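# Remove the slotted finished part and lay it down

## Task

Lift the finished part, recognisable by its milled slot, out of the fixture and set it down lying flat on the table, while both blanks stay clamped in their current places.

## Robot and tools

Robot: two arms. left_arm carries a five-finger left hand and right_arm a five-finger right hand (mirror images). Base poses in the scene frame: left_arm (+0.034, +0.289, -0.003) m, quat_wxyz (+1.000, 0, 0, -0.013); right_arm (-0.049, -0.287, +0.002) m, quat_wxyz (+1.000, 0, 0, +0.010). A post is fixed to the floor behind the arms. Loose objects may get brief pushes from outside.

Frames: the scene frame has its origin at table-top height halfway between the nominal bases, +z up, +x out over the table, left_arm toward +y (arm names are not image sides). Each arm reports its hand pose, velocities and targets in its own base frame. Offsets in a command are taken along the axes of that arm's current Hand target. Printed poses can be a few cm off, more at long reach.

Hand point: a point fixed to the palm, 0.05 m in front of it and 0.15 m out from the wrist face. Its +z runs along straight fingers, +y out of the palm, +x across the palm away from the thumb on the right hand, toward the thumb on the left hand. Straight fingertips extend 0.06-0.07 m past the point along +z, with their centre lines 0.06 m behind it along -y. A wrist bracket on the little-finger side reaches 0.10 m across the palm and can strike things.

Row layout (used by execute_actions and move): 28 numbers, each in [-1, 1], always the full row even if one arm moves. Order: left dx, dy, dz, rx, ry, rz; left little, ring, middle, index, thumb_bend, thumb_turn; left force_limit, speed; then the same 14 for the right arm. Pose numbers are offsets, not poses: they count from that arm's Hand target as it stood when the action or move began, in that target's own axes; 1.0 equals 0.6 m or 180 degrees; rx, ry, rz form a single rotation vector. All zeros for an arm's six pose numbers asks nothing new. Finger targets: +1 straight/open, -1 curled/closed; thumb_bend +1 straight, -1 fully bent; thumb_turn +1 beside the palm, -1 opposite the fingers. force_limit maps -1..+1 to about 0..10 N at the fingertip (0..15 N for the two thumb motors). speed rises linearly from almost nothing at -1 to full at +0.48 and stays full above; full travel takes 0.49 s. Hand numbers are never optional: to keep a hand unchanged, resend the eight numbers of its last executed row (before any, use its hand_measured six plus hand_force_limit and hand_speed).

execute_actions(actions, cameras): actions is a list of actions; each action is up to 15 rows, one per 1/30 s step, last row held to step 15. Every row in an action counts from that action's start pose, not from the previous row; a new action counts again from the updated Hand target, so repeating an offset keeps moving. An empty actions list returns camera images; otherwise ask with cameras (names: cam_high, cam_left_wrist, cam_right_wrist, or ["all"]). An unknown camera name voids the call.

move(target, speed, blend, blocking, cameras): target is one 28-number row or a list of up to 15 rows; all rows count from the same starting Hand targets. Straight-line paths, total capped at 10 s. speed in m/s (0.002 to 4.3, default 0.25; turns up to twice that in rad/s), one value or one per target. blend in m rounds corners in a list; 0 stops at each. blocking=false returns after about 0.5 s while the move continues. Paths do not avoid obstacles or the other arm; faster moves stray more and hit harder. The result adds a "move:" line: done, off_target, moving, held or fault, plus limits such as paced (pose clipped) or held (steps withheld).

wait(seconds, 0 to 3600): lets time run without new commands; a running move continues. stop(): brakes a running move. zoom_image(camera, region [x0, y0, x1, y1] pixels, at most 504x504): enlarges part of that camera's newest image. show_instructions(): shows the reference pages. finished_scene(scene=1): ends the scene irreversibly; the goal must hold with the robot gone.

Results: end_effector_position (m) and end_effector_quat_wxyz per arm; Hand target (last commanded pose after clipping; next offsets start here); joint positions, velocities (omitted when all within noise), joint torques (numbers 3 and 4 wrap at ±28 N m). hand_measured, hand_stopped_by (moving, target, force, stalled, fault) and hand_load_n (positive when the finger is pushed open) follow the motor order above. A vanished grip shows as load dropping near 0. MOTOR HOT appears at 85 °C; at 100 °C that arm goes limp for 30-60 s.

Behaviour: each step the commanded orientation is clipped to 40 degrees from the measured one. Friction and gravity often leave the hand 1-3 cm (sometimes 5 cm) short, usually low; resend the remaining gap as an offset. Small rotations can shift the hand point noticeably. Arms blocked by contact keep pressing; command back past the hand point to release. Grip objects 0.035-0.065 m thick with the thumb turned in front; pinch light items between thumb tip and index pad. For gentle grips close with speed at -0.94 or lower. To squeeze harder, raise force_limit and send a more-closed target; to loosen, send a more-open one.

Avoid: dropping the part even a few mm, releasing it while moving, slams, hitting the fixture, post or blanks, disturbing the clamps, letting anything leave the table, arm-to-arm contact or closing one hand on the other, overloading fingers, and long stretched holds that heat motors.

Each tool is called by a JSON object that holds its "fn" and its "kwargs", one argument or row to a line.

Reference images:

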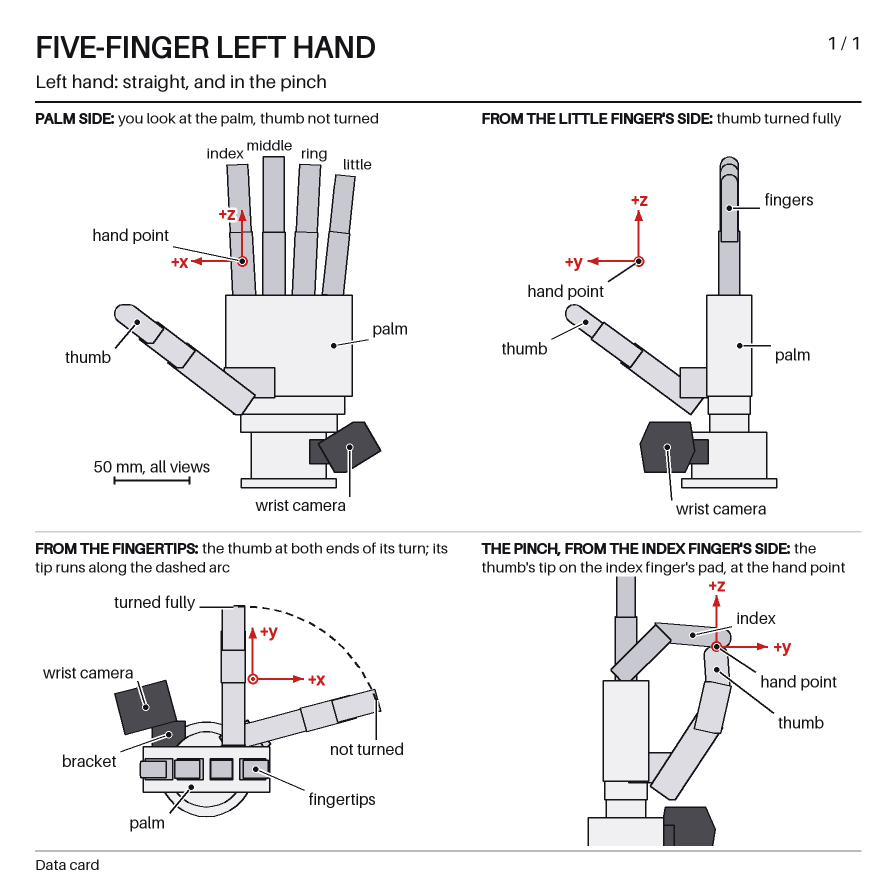

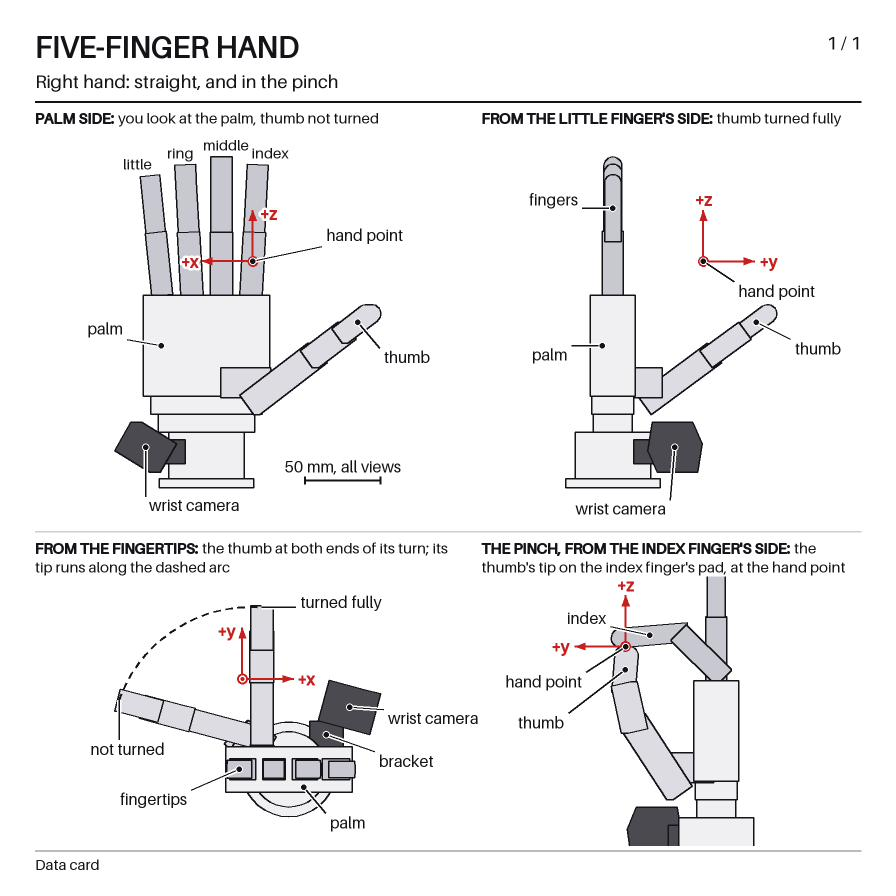

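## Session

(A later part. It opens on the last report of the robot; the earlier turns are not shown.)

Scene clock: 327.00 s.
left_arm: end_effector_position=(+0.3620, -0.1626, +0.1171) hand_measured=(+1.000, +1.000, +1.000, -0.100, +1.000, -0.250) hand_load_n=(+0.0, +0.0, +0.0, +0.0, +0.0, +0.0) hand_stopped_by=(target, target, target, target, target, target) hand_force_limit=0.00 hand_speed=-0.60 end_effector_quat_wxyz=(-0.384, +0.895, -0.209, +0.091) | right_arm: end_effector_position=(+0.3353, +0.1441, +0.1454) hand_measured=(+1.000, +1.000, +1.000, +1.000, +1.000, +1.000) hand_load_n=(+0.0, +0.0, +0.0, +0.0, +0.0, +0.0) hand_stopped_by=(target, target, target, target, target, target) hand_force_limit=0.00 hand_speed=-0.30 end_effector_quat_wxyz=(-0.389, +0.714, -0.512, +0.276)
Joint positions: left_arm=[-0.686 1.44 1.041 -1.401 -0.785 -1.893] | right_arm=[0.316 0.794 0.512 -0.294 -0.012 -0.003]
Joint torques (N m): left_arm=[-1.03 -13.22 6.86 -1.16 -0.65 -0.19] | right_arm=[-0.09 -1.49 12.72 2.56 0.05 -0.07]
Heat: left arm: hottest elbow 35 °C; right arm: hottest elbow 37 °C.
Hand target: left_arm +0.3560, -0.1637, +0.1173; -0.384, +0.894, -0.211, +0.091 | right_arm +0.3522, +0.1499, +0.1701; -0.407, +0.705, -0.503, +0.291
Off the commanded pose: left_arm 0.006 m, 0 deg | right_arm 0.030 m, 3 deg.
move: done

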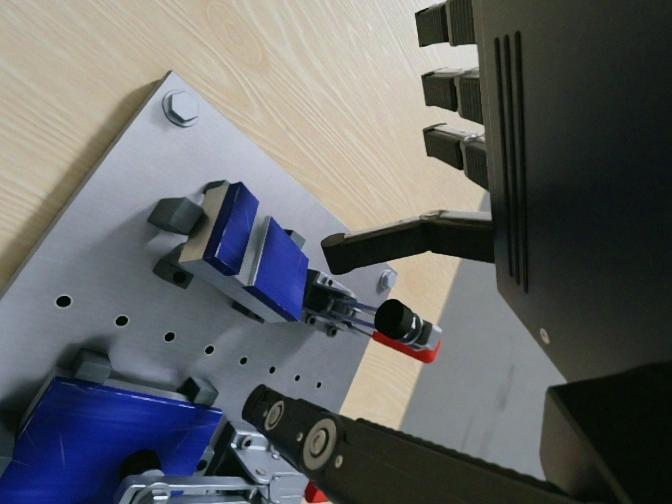

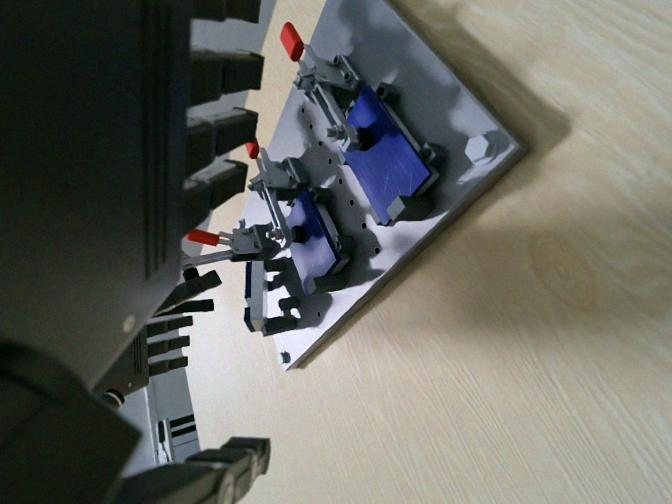

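{"fn": "move", "kwargs": {
  "target": [
    [-0.0109,-0.0250,0.0270,0,0,0,1,1,1,0,1,-0.25,0.0,-0.5,0,0,0,0,0,0,1,1,1,1,1,1,0,-0.3],
    [-0.0109,0.0257,0.0752,0,0,0,1,1,1,0,1,-0.25,0.0,-0.5,0,0,0,0,0,0,1,1,1,1,1,1,0,-0.3]
  ],
  "speed": 0.06,
  "cameras": ["cam_left_wrist","cam_right_wrist"]
}}

{"fn": "zoom_image", "kwargs": {
  "camera": "cam_left_wrist",
  "region": [130, 150, 430, 450]
}}

{"fn": "zoom_image", "kwargs": {
  "camera": "cam_right_wrist",
  "region": [200, 240, 320, 360]
}}

Scene clock: 331.90 s.
left_arm: end_effector_position=(+0.3599, -0.1459, +0.0840) hand_measured=(+1.000, +1.000, +1.000, +0.000, +1.000, -0.250) hand_load_n=(+0.0, +0.0, +0.0, +0.0, +0.0, -0.5) hand_stopped_by=(target, target, target, target, target, target) hand_force_limit=0.00 hand_speed=-0.50 end_effector_quat_wxyz=(-0.380, +0.896, -0.208, +0.102) | right_arm: end_effector_position=(+0.3353, +0.1441, +0.1454) hand_measured=(+1.000, +1.000, +1.000, +1.000, +1.000, +1.000) hand_load_n=(+0.0, +0.0, +0.0, +0.0, +0.0, +0.0) hand_stopped_by=(target, target, target, target, target, target) hand_force_limit=0.00 hand_speed=-0.30 end_effector_quat_wxyz=(-0.389, +0.714, -0.512, +0.276)
Joint positions: left_arm=[-0.654 1.427 0.932 -1.246 -0.795 -1.84] | right_arm=[0.316 0.794 0.512 -0.294 -0.012 -0.003]
Joint torques (N m): left_arm=[1.55 -11.05 6.9 0.02 -0.69 0.06] | right_arm=[-0.03 -1.49 12.74 2.56 0.06 -0.06]
Heat: left arm: hottest elbow 35 °C; right arm: hottest elbow 37 °C.
Hand target: left_arm +0.3600, -0.1409, +0.0749; -0.384, +0.894, -0.211, +0.091 | right_arm +0.3522, +0.1499, +0.1701; -0.407, +0.705, -0.503, +0.291
Off the commanded pose: left_arm 0.010 m, 1 deg | right_arm 0.030 m, 3 deg.
move: done

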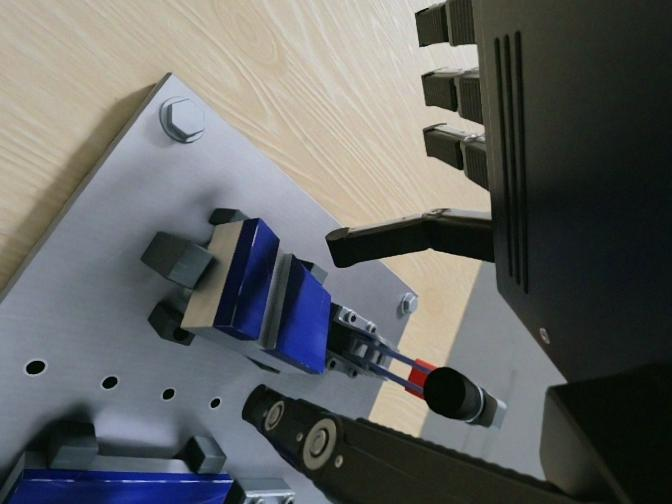

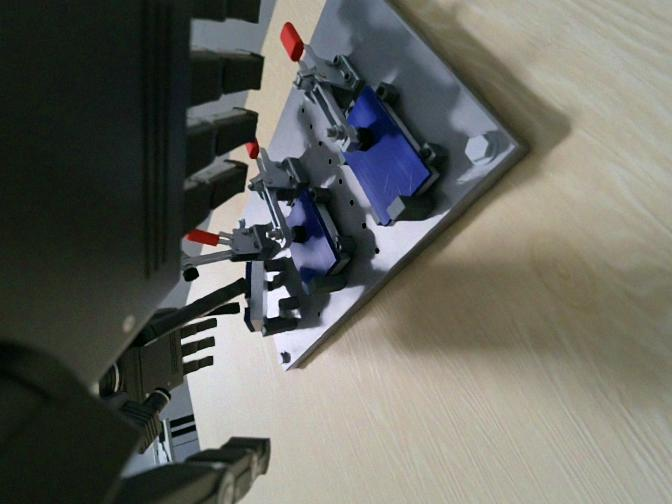

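Scaled by 1.680 from the camera's image (finer frame: 960x720).

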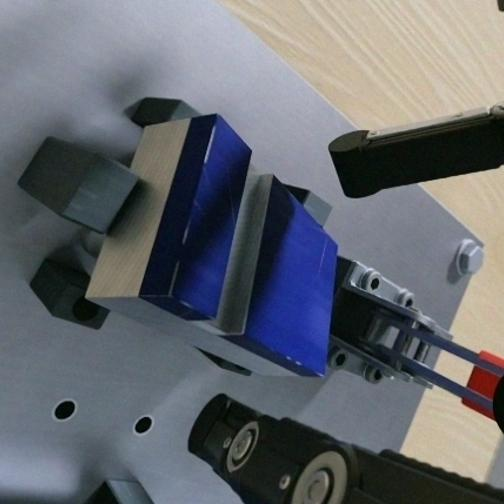

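Scaled by 4.200 from the camera's image (finer frame: 960x720).

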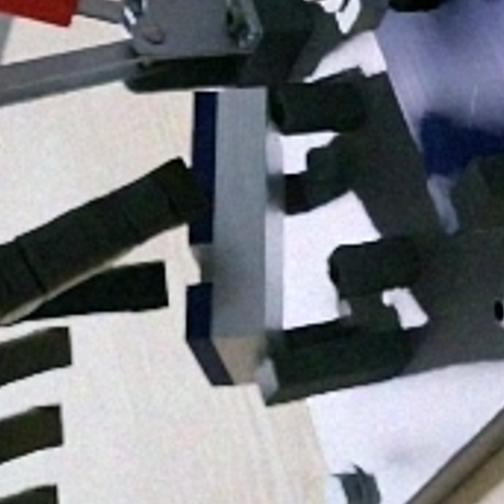

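{"fn": "move", "kwargs": {
  "target": [
    [0,0.0355,0.0338,0,0,0,1,1,1,-0.1,1,-0.25,0.0,-0.5,0,0,0,0,0,0,1,1,1,1,1,1,0,-0.3],
    [0.0269,0.0242,-0.0076,0,0,0,1,1,1,-0.1,1,-0.25,0.0,-0.5,0,0,0,0,0,0,1,1,1,1,1,1,0,-0.3]
  ],
  "speed": 0.04,
  "cameras": ["cam_left_wrist","cam_right_wrist"]
}}

{"fn": "zoom_image", "kwargs": {
  "camera": "cam_left_wrist",
  "region": [130, 150, 430, 450]
}}

{"fn": "zoom_image", "kwargs": {
  "camera": "cam_right_wrist",
  "region": [200, 240, 320, 360]
}}

Scene clock: 335.80 s.
left_arm: end_effector_position=(+0.3603, -0.1466, +0.0641) hand_measured=(+1.000, +1.000, +1.000, -0.100, +1.000, -0.250) hand_load_n=(+0.0, +0.0, +0.0, +0.0, +0.0, +0.0) hand_stopped_by=(target, target, target, target, target, target) hand_force_limit=0.00 hand_speed=-0.50 end_effector_quat_wxyz=(-0.387, +0.894, -0.210, +0.085) | right_arm: end_effector_position=(+0.3353, +0.1441, +0.1454) hand_measured=(+1.000, +1.000, +1.000, +1.000, +1.000, +1.000) hand_load_n=(+0.0, +0.0, +0.0, +0.0, +0.0, -0.5) hand_stopped_by=(target, target, target, target, target, target) hand_force_limit=0.00 hand_speed=-0.30 end_effector_quat_wxyz=(-0.389, +0.714, -0.512, +0.276)
Joint positions: left_arm=[-0.655 1.484 0.933 -1.235 -0.792 -1.853] | right_arm=[0.316 0.794 0.512 -0.294 -0.012 -0.003]
Joint torques (N m): left_arm=[-0.15 -10.23 9.66 -1.03 -0.62 -0.23] | right_arm=[-0.15 -1.44 12.72 2.58 0.05 -0.07]
Heat: left arm: hottest elbow 34 °C; right arm: hottest elbow 37 °C.
Hand target: left_arm +0.3685, -0.1600, +0.0675; -0.384, +0.894, -0.211, +0.091 | right_arm +0.3522, +0.1499, +0.1701; -0.407, +0.705, -0.503, +0.291
Off the commanded pose: left_arm 0.016 m, 1 deg | right_arm 0.030 m, 3 deg.
move: off_target (left_arm)

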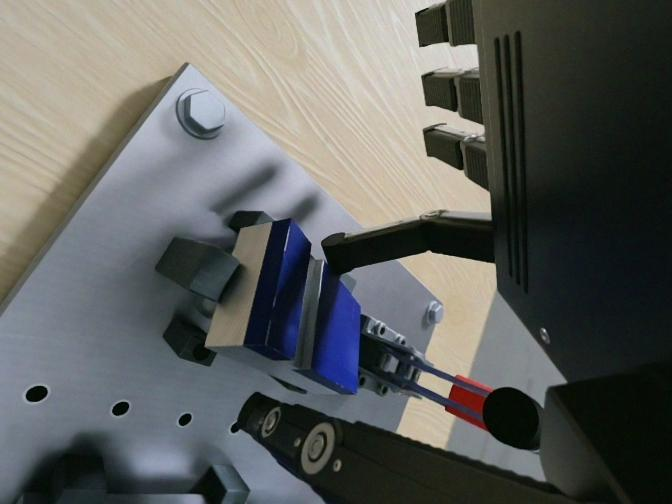

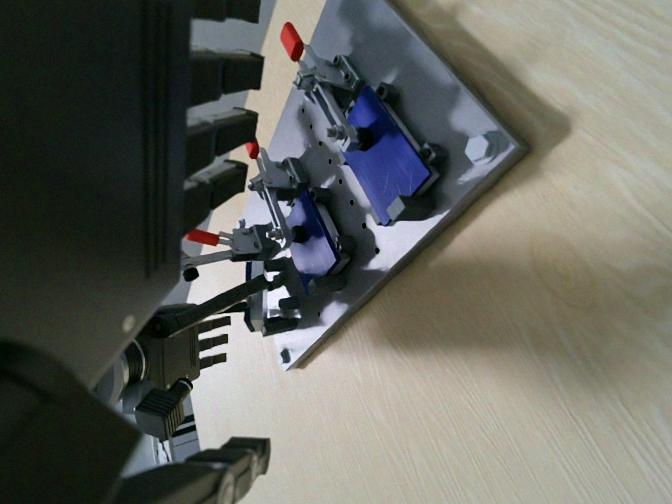

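Scaled by 1.680 from the camera's image (finer frame: 960x720).

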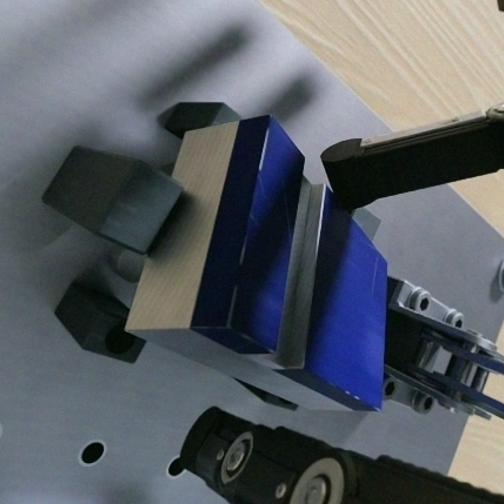

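Scaled by 4.200 from the camera's image (finer frame: 960x720).

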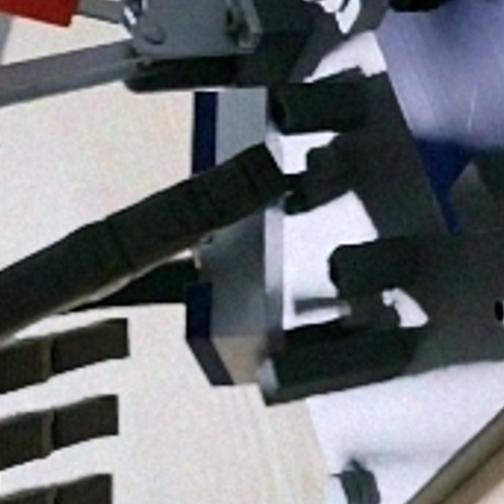

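{"fn": "move", "kwargs": {
  "target": [
    [0.0035,-0.0080,-0.0085,0,0,0,1,1,1,-0.1,1,-0.25,0.0,-0.5,0,0,0,0,0,0,1,1,1,1,1,1,0,-0.3]
  ],
  "speed": 0.03,
  "cameras": ["cam_right_wrist"]
}}

{"fn": "zoom_image", "kwargs": {
  "camera": "cam_right_wrist",
  "region": [200, 240, 320, 360]
}}

Scene clock: 336.83 s.
left_arm: end_effector_position=(+0.3617, -0.1478, +0.0692) hand_measured=(+1.000, +1.000, +1.000, -0.100, +1.000, -0.250) hand_load_n=(+0.0, +0.0, +0.0, +0.0, +0.0, +0.0) hand_stopped_by=(target, target, target, target, target, target) hand_force_limit=0.00 hand_speed=-0.50 end_effector_quat_wxyz=(-0.387, +0.894, -0.211, +0.083) | right_arm: end_effector_position=(+0.3353, +0.1441, +0.1454) hand_measured=(+1.000, +1.000, +1.000, +1.000, +1.000, +1.000) hand_load_n=(+0.0, -0.5, +0.0, +0.0, +0.0, -0.5) hand_stopped_by=(target, target, target, target, target, target) hand_force_limit=0.00 hand_speed=-0.30 end_effector_quat_wxyz=(-0.389, +0.714, -0.512, +0.276)
Joint positions: left_arm=[-0.655 1.484 0.949 -1.255 -0.791 -1.854] | right_arm=[0.316 0.794 0.512 -0.294 -0.012 -0.003]
Joint torques (N m): left_arm=[-1.2 -11.22 9.33 -0.91 -0.55 -0.2] | right_arm=[-0.09 -1.49 12.75 2.56 0.05 -0.07]
Heat: left arm: hottest elbow 34 °C; right arm: hottest elbow 37 °C.
Hand target: left_arm +0.3701, -0.1613, +0.0745; -0.384, +0.894, -0.211, +0.091 | right_arm +0.3522, +0.1499, +0.1701; -0.407, +0.705, -0.503, +0.291
Off the commanded pose: left_arm 0.017 m, 1 deg | right_arm 0.030 m, 3 deg.
move: off_target (left_arm)

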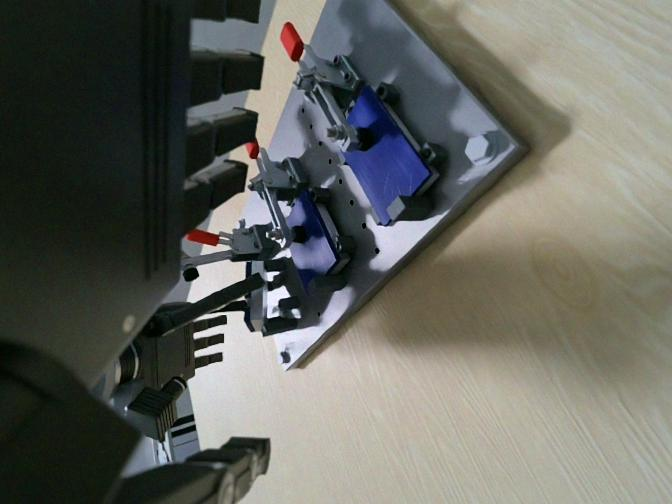

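Scaled by 4.200 from the camera's image (finer frame: 960x720).

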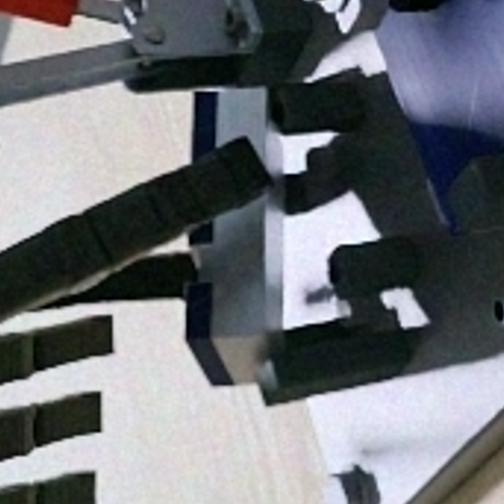

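{"fn": "move", "kwargs": {
  "target": [
    [-0.0095,0.0034,-0.0034,0,0,0,1,1,1,-0.1,1,-0.25,0.0,-0.5,0,0,0,0,0,0,1,1,1,1,1,1,0,-0.3]
  ],
  "speed": 0.03,
  "cameras": ["cam_right_wrist","cam_left_wrist"]
}}

{"fn": "zoom_image", "kwargs": {
  "camera": "cam_right_wrist",
  "region": [200, 240, 320, 360]
}}

{"fn": "zoom_image", "kwargs": {
  "camera": "cam_left_wrist",
  "region": [130, 150, 430, 450]
}}

Scene clock: 338.57 s.
left_arm: end_effector_position=(+0.3598, -0.1492, +0.0696) hand_measured=(+1.000, +1.000, +1.000, -0.100, +1.000, -0.250) hand_load_n=(+0.0, +0.0, +0.0, +0.5, +0.0, +0.0) hand_stopped_by=(target, target, target, target, target, target) hand_force_limit=0.00 hand_speed=-0.50 end_effector_quat_wxyz=(-0.388, +0.894, -0.209, +0.083) | right_arm: end_effector_position=(+0.3353, +0.1441, +0.1454) hand_measured=(+1.000, +1.000, +1.000, +1.000, +1.000, +1.000) hand_load_n=(+0.0, +0.0, +0.0, +0.0, +0.0, -0.5) hand_stopped_by=(target, target, target, target, target, target) hand_force_limit=0.00 hand_speed=-0.30 end_effector_quat_wxyz=(-0.389, +0.714, -0.512, +0.276)
Joint positions: left_arm=[-0.662 1.484 0.949 -1.265 -0.79 -1.87] | right_arm=[0.316 0.794 0.512 -0.294 -0.012 -0.003]
Joint torques (N m): left_arm=[-1.73 -12.22 8.92 -0.98 -0.53 -0.2] | right_arm=[-0.09 -1.49 12.72 2.56 0.05 -0.07]
Heat: left arm: hottest elbow 34 °C; right arm: hottest elbow 37 °C.
Hand target: left_arm +0.3638, -0.1614, +0.0744; -0.384, +0.894, -0.211, +0.091 | right_arm +0.3522, +0.1499, +0.1701; -0.407, +0.705, -0.503, +0.291
Off the commanded pose: left_arm 0.014 m, 1 deg | right_arm 0.030 m, 3 deg.
move: off_target (left_arm)
Images, in order (width x height): cam_left_wrist 672x504, cam_right_wrist 672x504.

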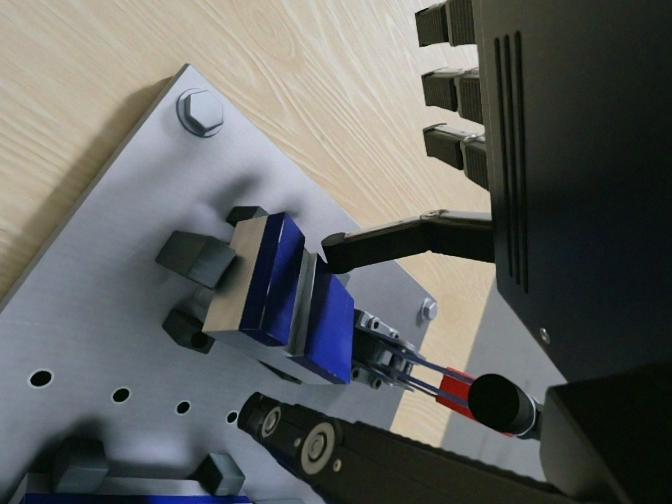

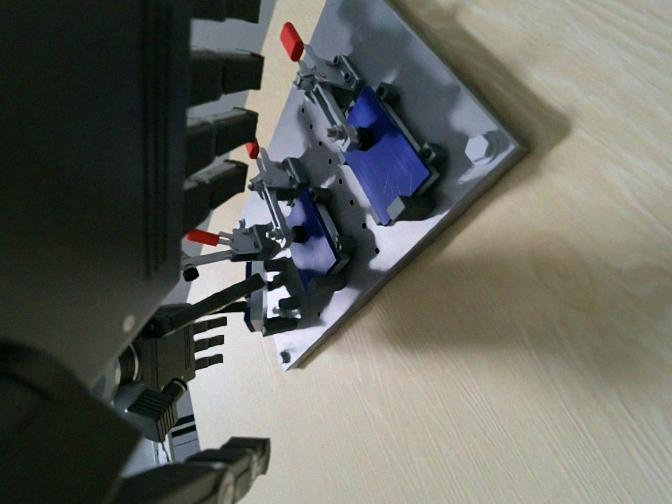

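Scaled by 4.200 from the camera's image (finer frame: 960x720).

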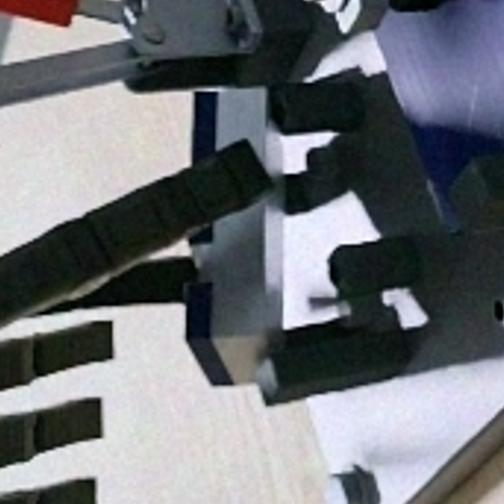

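Scaled by 1.680 from the camera's image (finer frame: 960x720).

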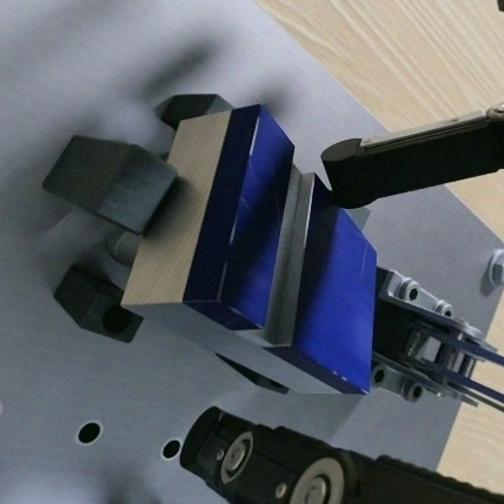

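{"fn": "move", "kwargs": {
  "target": [
    [-0.0127,0.0020,-0.0070,0,0,0,1,1,1,-0.1,1,-0.25,0.0,-0.5,0,0,0,0,0,0,1,1,1,1,1,1,0,-0.3]
  ],
  "speed": 0.03,
  "cameras": ["cam_right_wrist","cam_left_wrist"]
}}

{"fn": "zoom_image", "kwargs": {
  "camera": "cam_right_wrist",
  "region": [200, 240, 320, 360]
}}

{"fn": "zoom_image", "kwargs": {
  "camera": "cam_left_wrist",
  "region": [130, 150, 430, 450]
}}

Scene clock: 339.63 s.
left_arm: end_effector_position=(+0.3567, -0.1502, +0.0706) hand_measured=(+1.000, +1.000, +1.000, -0.100, +1.000, -0.250) hand_load_n=(+0.0, +0.0, +0.0, +1.0, +0.0, +0.0) hand_stopped_by=(target, target, target, target, target, target) hand_force_limit=0.00 hand_speed=-0.50 end_effector_quat_wxyz=(-0.390, +0.894, -0.205, +0.084) | right_arm: end_effector_position=(+0.3353, +0.1441, +0.1454) hand_measured=(+1.000, +1.000, +1.000, +1.000, +1.000, +1.000) hand_load_n=(+0.0, +0.0, +0.0, +0.0, +0.0, -0.5) hand_stopped_by=(target, target, target, target, target, target) hand_force_limit=0.00 hand_speed=-0.30 end_effector_quat_wxyz=(-0.389, +0.714, -0.512, +0.276)
Joint positions: left_arm=[-0.672 1.484 0.949 -1.282 -0.792 -1.896] | right_arm=[0.316 0.794 0.512 -0.294 -0.012 -0.003]
Joint torques (N m): left_arm=[-2.14 -13.68 7.83 -1.05 -0.37 -0.15] | right_arm=[-0.09 -1.49 12.74 2.56 0.05 -0.07]
Heat: left arm: hottest elbow 34 °C; right arm: hottest elbow 37 °C.
Hand target: left_arm +0.3552, -0.1614, +0.0765; -0.384, +0.894, -0.211, +0.091 | right_arm +0.3522, +0.1499, +0.1701; -0.407, +0.705, -0.503, +0.291
Off the commanded pose: left_arm 0.013 m, 1 deg | right_arm 0.030 m, 3 deg.
move: off_target (left_arm)
Images, in order (width x height): cam_left_wrist 672x504, cam_right_wrist 672x504.

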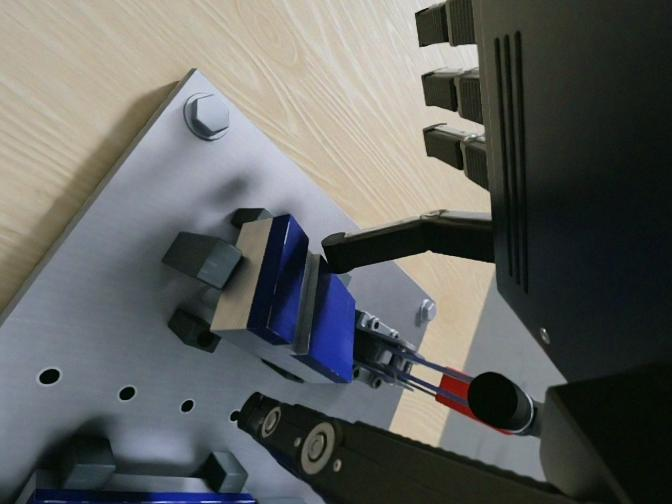

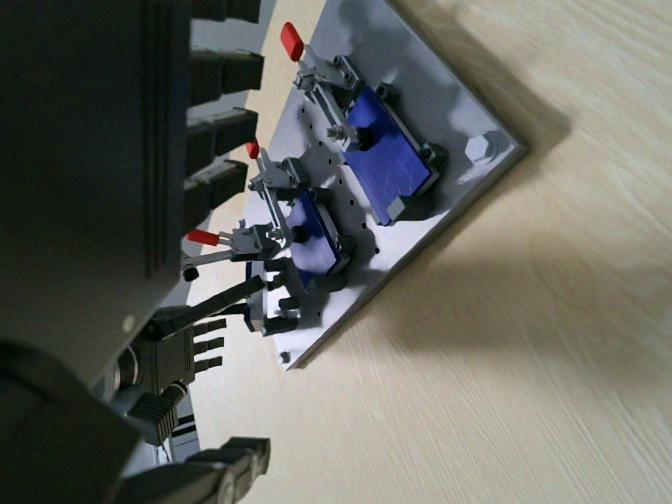

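Scaled by 4.200 from the camera's image (finer frame: 960x720).

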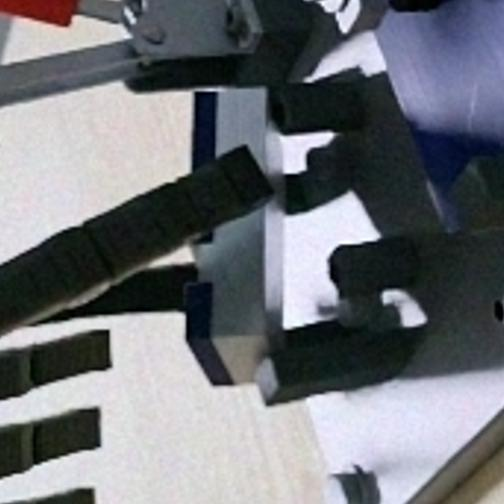

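Scaled by 1.680 from the camera's image (finer frame: 960x720).

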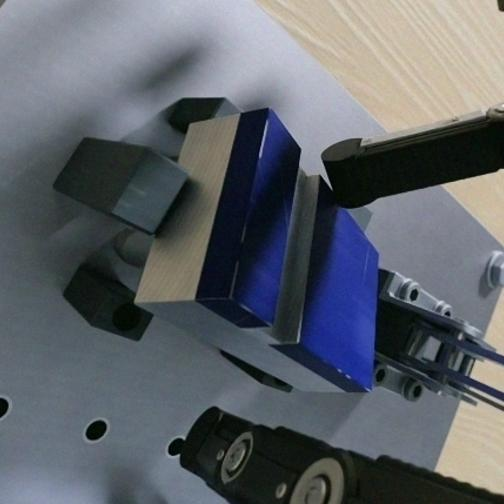

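{"fn": "execute_actions", "kwargs": {
  "actions": [
    [[0,0,0,0,0,0,1,1,1,-0.1,0.6,-0.25,-0.5,-0.94,0,0,0,0,0,0,1,1,1,1,1,1,0,-0.3]],
    [[0,0,0,0,0,0,1,1,1,-0.1,0.6,-0.25,-0.5,-0.94,0,0,0,0,0,0,1,1,1,1,1,1,0,-0.3]],
    [[0,0,0,0,0,0,1,1,1,-0.1,0.6,-0.25,-0.5,-0.94,0,0,0,0,0,0,1,1,1,1,1,1,0,-0.3]]
  ],
  "cameras": ["cam_left_wrist","cam_right_wrist"]
}}

{"fn": "zoom_image", "kwargs": {
  "camera": "cam_right_wrist",
  "region": [200, 240, 320, 360]
}}

{"fn": "zoom_image", "kwargs": {
  "camera": "cam_left_wrist",
  "region": [130, 150, 430, 450]
}}

Scene clock: 348.50 s.
left_arm: end_effector_position=(+0.3559, -0.1538, +0.0723) hand_measured=(+1.000, +1.000, +1.000, -0.100, +0.618, -0.250) hand_load_n=(+0.0, +0.0, -0.5, +1.0, +3.5, +2.0) hand_stopped_by=(target, target, target, target, moving, target) hand_force_limit=-0.50 hand_speed=-0.94 end_effector_quat_wxyz=(-0.388, +0.894, -0.204, +0.089) | right_arm: end_effector_position=(+0.3353, +0.1441, +0.1454) hand_measured=(+1.000, +1.000, +1.000, +1.000, +1.000, +1.000) hand_load_n=(+0.0, -0.5, +0.0, +0.0, +0.0, -0.5) hand_stopped_by=(target, target, target, target, target, target) hand_force_limit=0.00 hand_speed=-0.30 end_effector_quat_wxyz=(-0.389, +0.714, -0.512, +0.276)
Joint positions: left_arm=[-0.681 1.479 0.949 -1.282 -0.791 -1.904] | right_arm=[0.316 0.794 0.512 -0.294 -0.012 -0.003]
Joint torques (N m): left_arm=[-0.62 -12.04 7.87 -1.03 -0.47 -0.07] | right_arm=[-0.09 -1.49 12.74 2.56 0.05 -0.07]
Heat: left arm: hottest elbow 33 °C; right arm: hottest elbow 37 °C.
Hand target: left_arm +0.3552, -0.1615, +0.0764; -0.384, +0.894, -0.211, +0.091 | right_arm +0.3522, +0.1499, +0.1701; -0.407, +0.705, -0.503, +0.291
Off the commanded pose: left_arm 0.009 m, 1 deg | right_arm 0.030 m, 3 deg.
not at rest: the robot was still moving 3 seconds after this call's last action.

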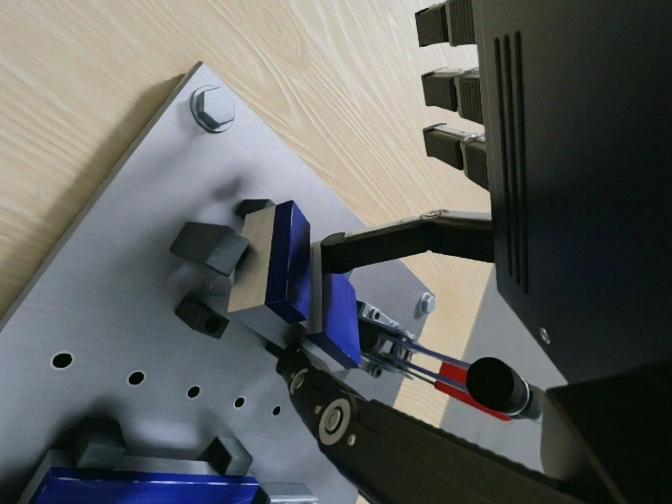

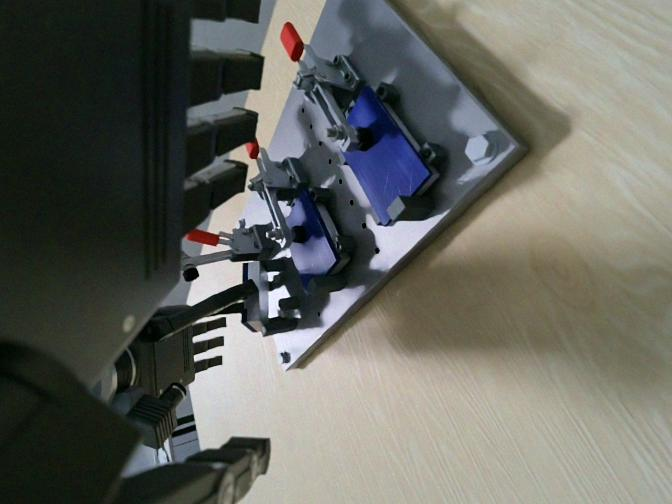

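Scaled by 4.200 from the camera's image (finer frame: 960x720).

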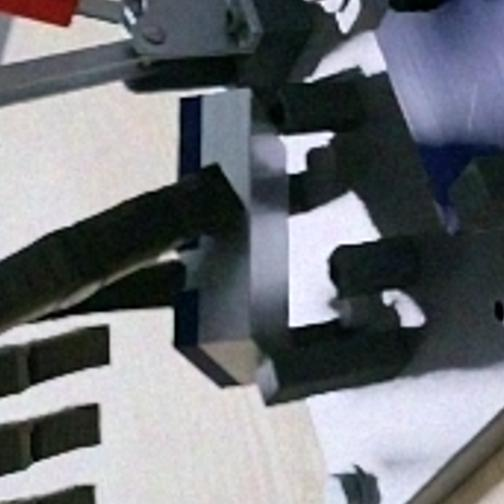

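Scaled by 1.680 from the camera's image (finer frame: 960x720).

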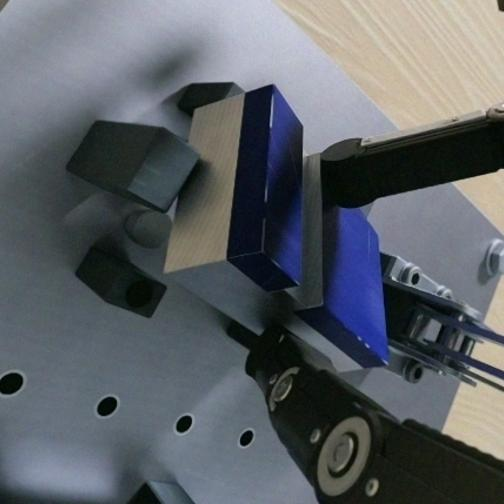

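{"fn": "execute_actions", "kwargs": {
  "actions": [
    [[0,0,0,0,0,0,1,1,1,-0.1,0.8,-0.25,0,-0.8,0,0,0,0,0,0,1,1,1,1,1,1,0,-0.3]],
    [[0,0,0,0,0,0,1,1,1,-0.1,0.8,-0.25,0,-0.8,0,0,0,0,0,0,1,1,1,1,1,1,0,-0.3]]
  ],
  "cameras": ["cam_left_wrist","cam_right_wrist"]
}}

{"fn": "zoom_image", "kwargs": {
  "camera": "cam_right_wrist",
  "region": [200, 240, 320, 360]
}}

{"fn": "zoom_image", "kwargs": {
  "camera": "cam_left_wrist",
  "region": [130, 150, 430, 450]
}}

Scene clock: 350.30 s.
left_arm: end_effector_position=(+0.3558, -0.1541, +0.0726) hand_measured=(+1.000, +1.000, +1.000, -0.100, +0.800, -0.250) hand_load_n=(+0.0, +0.0, +0.0, -0.5, +0.0, +0.0) hand_stopped_by=(target, target, target, target, target, target) hand_force_limit=0.00 hand_speed=-0.80 end_effector_quat_wxyz=(-0.388, +0.894, -0.204, +0.089) | right_arm: end_effector_position=(+0.3353, +0.1441, +0.1454) hand_measured=(+1.000, +1.000, +1.000, +1.000, +1.000, +1.000) hand_load_n=(+0.0, -0.5, -0.5, +0.0, +0.0, +0.0) hand_stopped_by=(target, target, target, target, target, target) hand_force_limit=0.00 hand_speed=-0.30 end_effector_quat_wxyz=(-0.389, +0.714, -0.512, +0.276)
Joint positions: left_arm=[-0.682 1.478 0.949 -1.282 -0.79 -1.905] | right_arm=[0.316 0.794 0.512 -0.294 -0.012 -0.003]
Joint torques (N m): left_arm=[-0.21 -13.57 8.1 -0.99 -0.44 0.05] | right_arm=[-0.09 -1.44 12.72 2.56 0.05 -0.06]
Heat: left arm: hottest elbow 33 °C; right arm: hottest elbow 37 °C.
Hand target: left_arm +0.3552, -0.1614, +0.0765; -0.384, +0.894, -0.211, +0.091 | right_arm +0.3522, +0.1499, +0.1701; -0.407, +0.705, -0.503, +0.291
Off the commanded pose: left_arm 0.008 m, 1 deg | right_arm 0.030 m, 3 deg.

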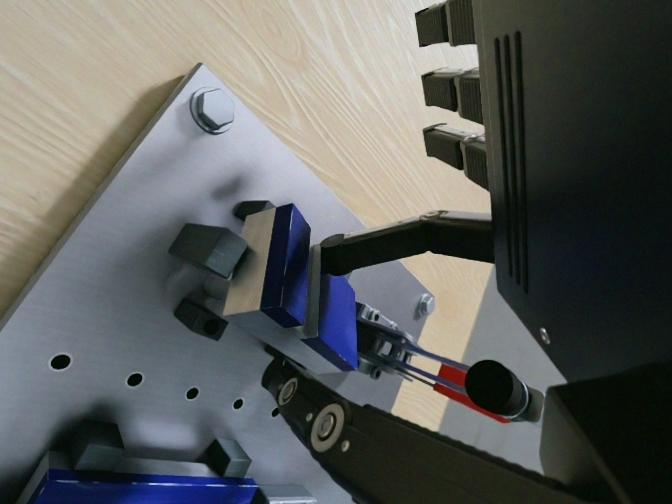

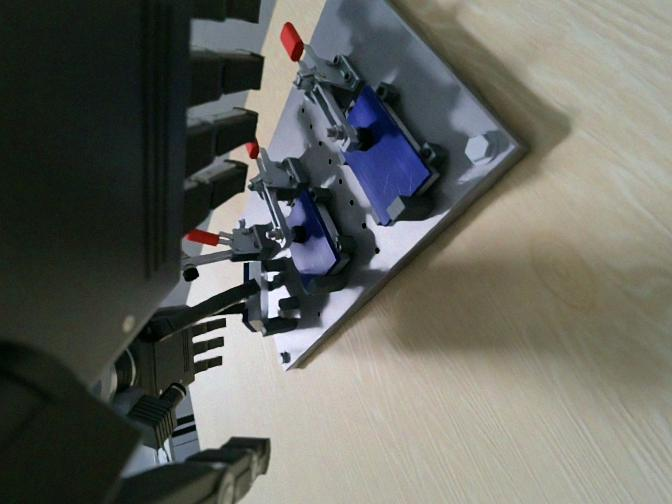

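Scaled by 4.200 from the camera's image (finer frame: 960x720).

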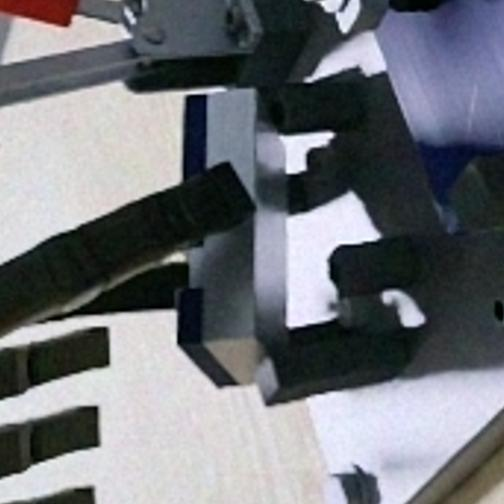

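Scaled by 1.680 from the camera's image (finer frame: 960x720).

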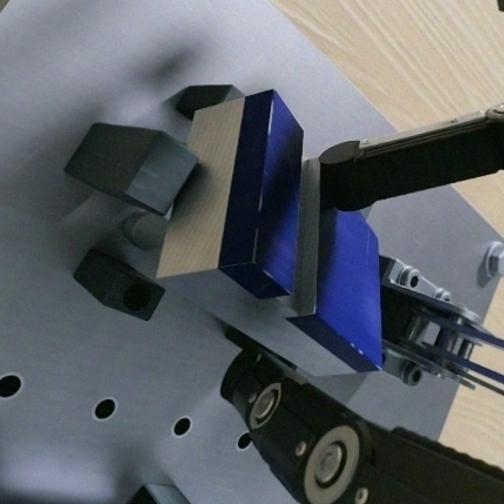

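{"fn": "move", "kwargs": {
  "target": [
    [0,-0.0465,-0.0442,0,0,0,1,1,1,-0.1,1,-0.25,0,-0.6,0,0,0,0,0,0,1,1,1,1,1,1,0,-0.3],
    [-0.0028,-0.0628,-0.0270,-0.0994,0.0342,-0.0359,1,1,1,0,1,-0.25,0,-0.6,0,0,0,0,0,0,1,1,1,1,1,1,0,-0.3]
  ],
  "speed": 0.08,
  "cameras": ["cam_left_wrist","cam_right_wrist"]
}}

{"fn": "zoom_image", "kwargs": {
  "camera": "cam_right_wrist",
  "region": [200, 240, 320, 360]
}}

{"fn": "zoom_image", "kwargs": {
  "camera": "cam_left_wrist",
  "region": [130, 150, 430, 450]
}}

Scene clock: 357.97 s.
left_arm: end_effector_position=(+0.3593, -0.1526, +0.1142) hand_measured=(+1.000, +1.000, +1.000, +0.000, +1.000, -0.250) hand_load_n=(+0.0, +0.0, +0.0, +0.0, +0.0, +0.0) hand_stopped_by=(target, target, target, target, target, target) hand_force_limit=0.00 hand_speed=-0.60 end_effector_quat_wxyz=(-0.225, +0.947, -0.195, +0.123) | right_arm: end_effector_position=(+0.3353, +0.1441, +0.1454) hand_measured=(+1.000, +1.000, +1.000, +1.000, +1.000, +1.000) hand_load_n=(+0.0, +0.0, +0.0, +0.0, +0.0, +0.0) hand_stopped_by=(target, target, target, target, target, target) hand_force_limit=0.00 hand_speed=-0.30 end_effector_quat_wxyz=(-0.389, +0.714, -0.512, +0.276)
Joint positions: left_arm=[-0.514 1.244 0.896 -1.115 -0.507 -1.651] | right_arm=[0.316 0.794 0.512 -0.294 -0.012 -0.003]
Joint torques (N m): left_arm=[0.21 -11.58 7.72 0.46 -0.42 0.1] | right_arm=[-0.09 -1.49 12.72 2.56 0.05 -0.07]
Heat: left arm: hottest elbow 33 °C; right arm: hottest elbow 37 °C.
Hand target: left_arm +0.3601, -0.1480, +0.1150; -0.223, +0.947, -0.192, +0.126 | right_arm +0.3522, +0.1499, +0.1701; -0.407, +0.705, -0.503, +0.291
Off the commanded pose: left_arm 0.005 m, 1 deg | right_arm 0.030 m, 3 deg.
move: done

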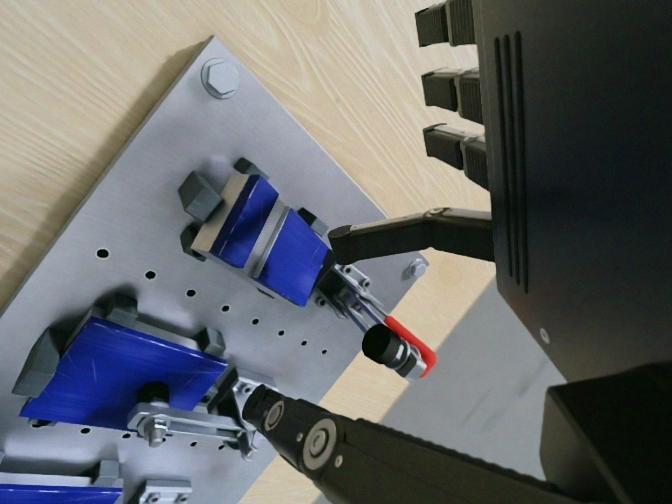

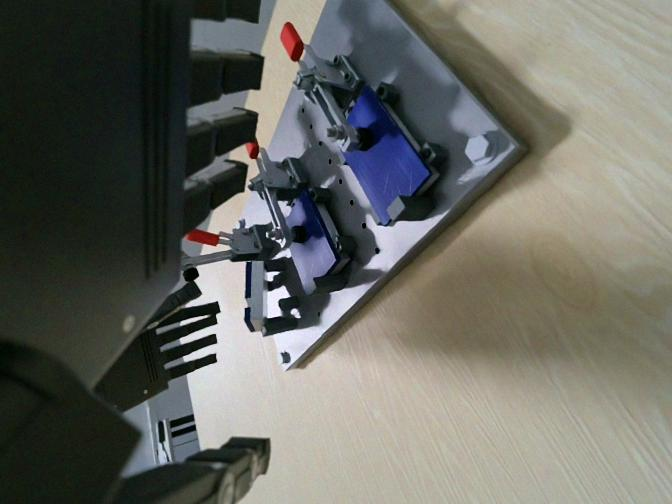

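Scaled by 4.200 from the camera's image (finer frame: 960x720).

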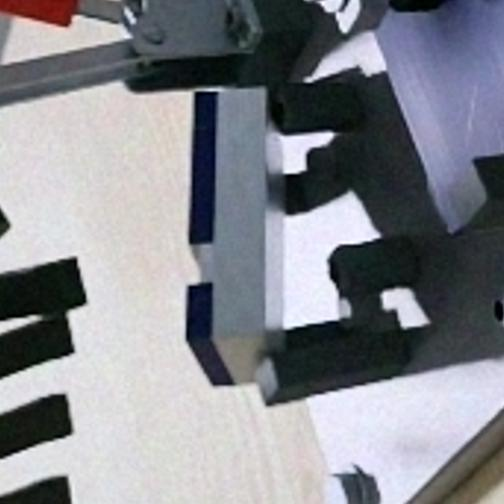

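Scaled by 1.680 from the camera's image (finer frame: 960x720).

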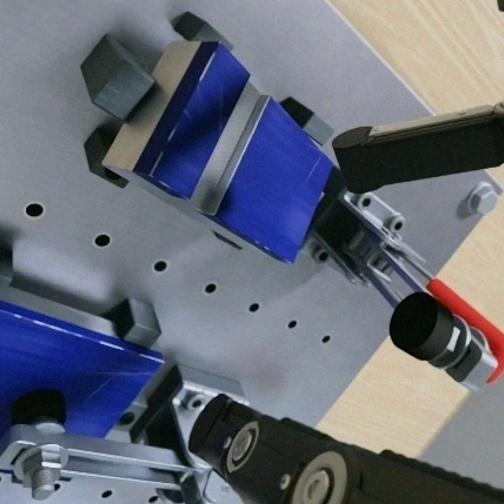

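{"fn": "move", "kwargs": {
  "target": [
    [-0.0172,-0.0111,0.0030,0,0,0,1,1,1,0,1,-0.25,0,-0.6,0,0,0,0,0,0,1,1,1,1,1,1,0,-0.3],
    [-0.0261,0.0164,0.0536,0,0,0,1,1,1,0,1,-0.25,0,-0.6,0,0,0,0,0,0,1,1,1,1,1,1,0,-0.3]
  ],
  "speed": 0.06,
  "cameras": ["cam_left_wrist","cam_right_wrist"]
}}

{"fn": "zoom_image", "kwargs": {
  "camera": "cam_right_wrist",
  "region": [200, 240, 320, 360]
}}

{"fn": "zoom_image", "kwargs": {
  "camera": "cam_left_wrist",
  "region": [130, 150, 430, 450]
}}

Scene clock: 364.00 s.
left_arm: end_effector_position=(+0.3528, -0.1422, +0.0886) hand_measured=(+1.000, +1.000, +1.000, +0.000, +1.000, -0.250) hand_load_n=(+0.0, +0.0, +0.0, +0.0, +0.0, +0.0) hand_stopped_by=(target, target, target, target, target, target) hand_force_limit=0.00 hand_speed=-0.60 end_effector_quat_wxyz=(-0.220, +0.947, -0.191, +0.135) | right_arm: end_effector_position=(+0.3353, +0.1441, +0.1454) hand_measured=(+1.000, +1.000, +1.000, +1.000, +1.000, +1.000) hand_load_n=(+0.0, +0.0, +0.0, +0.0, +0.0, +0.0) hand_stopped_by=(target, target, target, target, target, target) hand_force_limit=0.00 hand_speed=-0.30 end_effector_quat_wxyz=(-0.389, +0.714, -0.512, +0.276)
Joint positions: left_arm=[-0.495 1.224 0.801 -1.005 -0.504 -1.63] | right_arm=[0.316 0.794 0.512 -0.294 -0.012 -0.003]
Joint torques (N m): left_arm=[1.44 -7.36 7.84 0.55 -0.41 0.04] | right_arm=[-0.09 -1.49 12.74 2.56 0.05 -0.07]
Heat: left arm: hottest elbow 33 °C; right arm: hottest elbow 37 °C.
Hand target: left_arm +0.3535, -0.1376, +0.0800; -0.223, +0.947, -0.192, +0.126 | right_arm +0.3522, +0.1499, +0.1701; -0.407, +0.705, -0.503, +0.291
Off the commanded pose: left_arm 0.010 m, 1 deg | right_arm 0.030 m, 3 deg.
move: done

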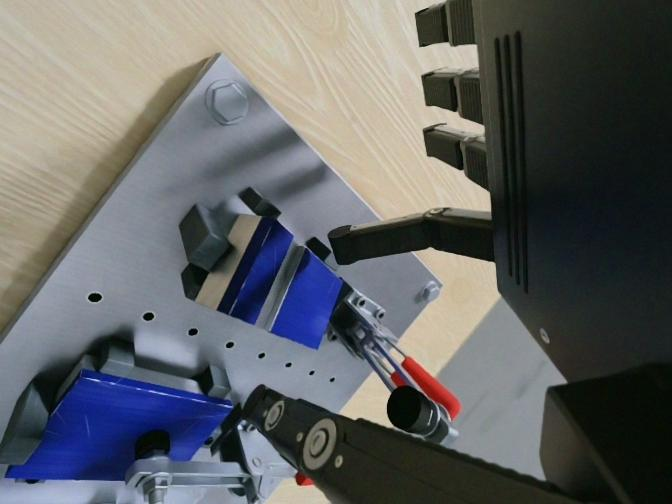

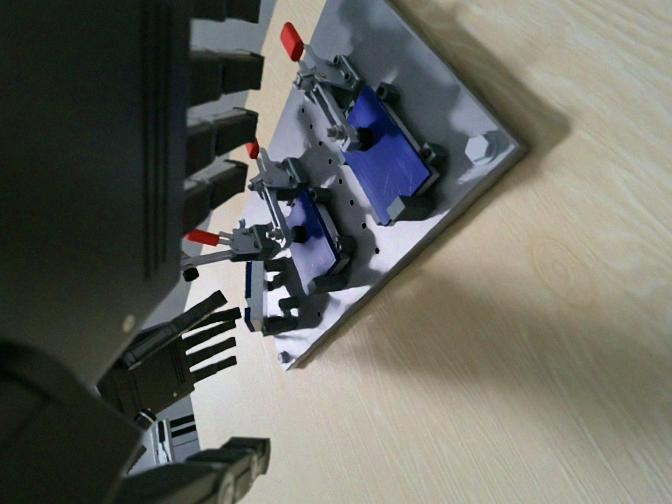

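Scaled by 4.200 from the camera's image (finer frame: 960x720).

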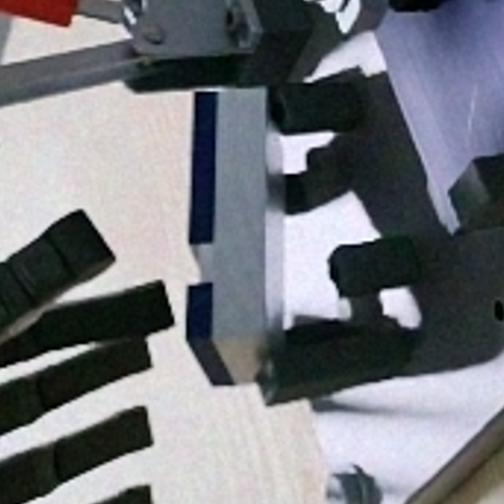

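Scaled by 1.680 from the camera's image (finer frame: 960x720).

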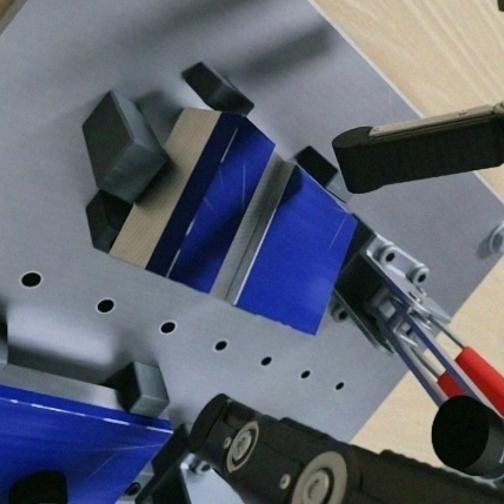

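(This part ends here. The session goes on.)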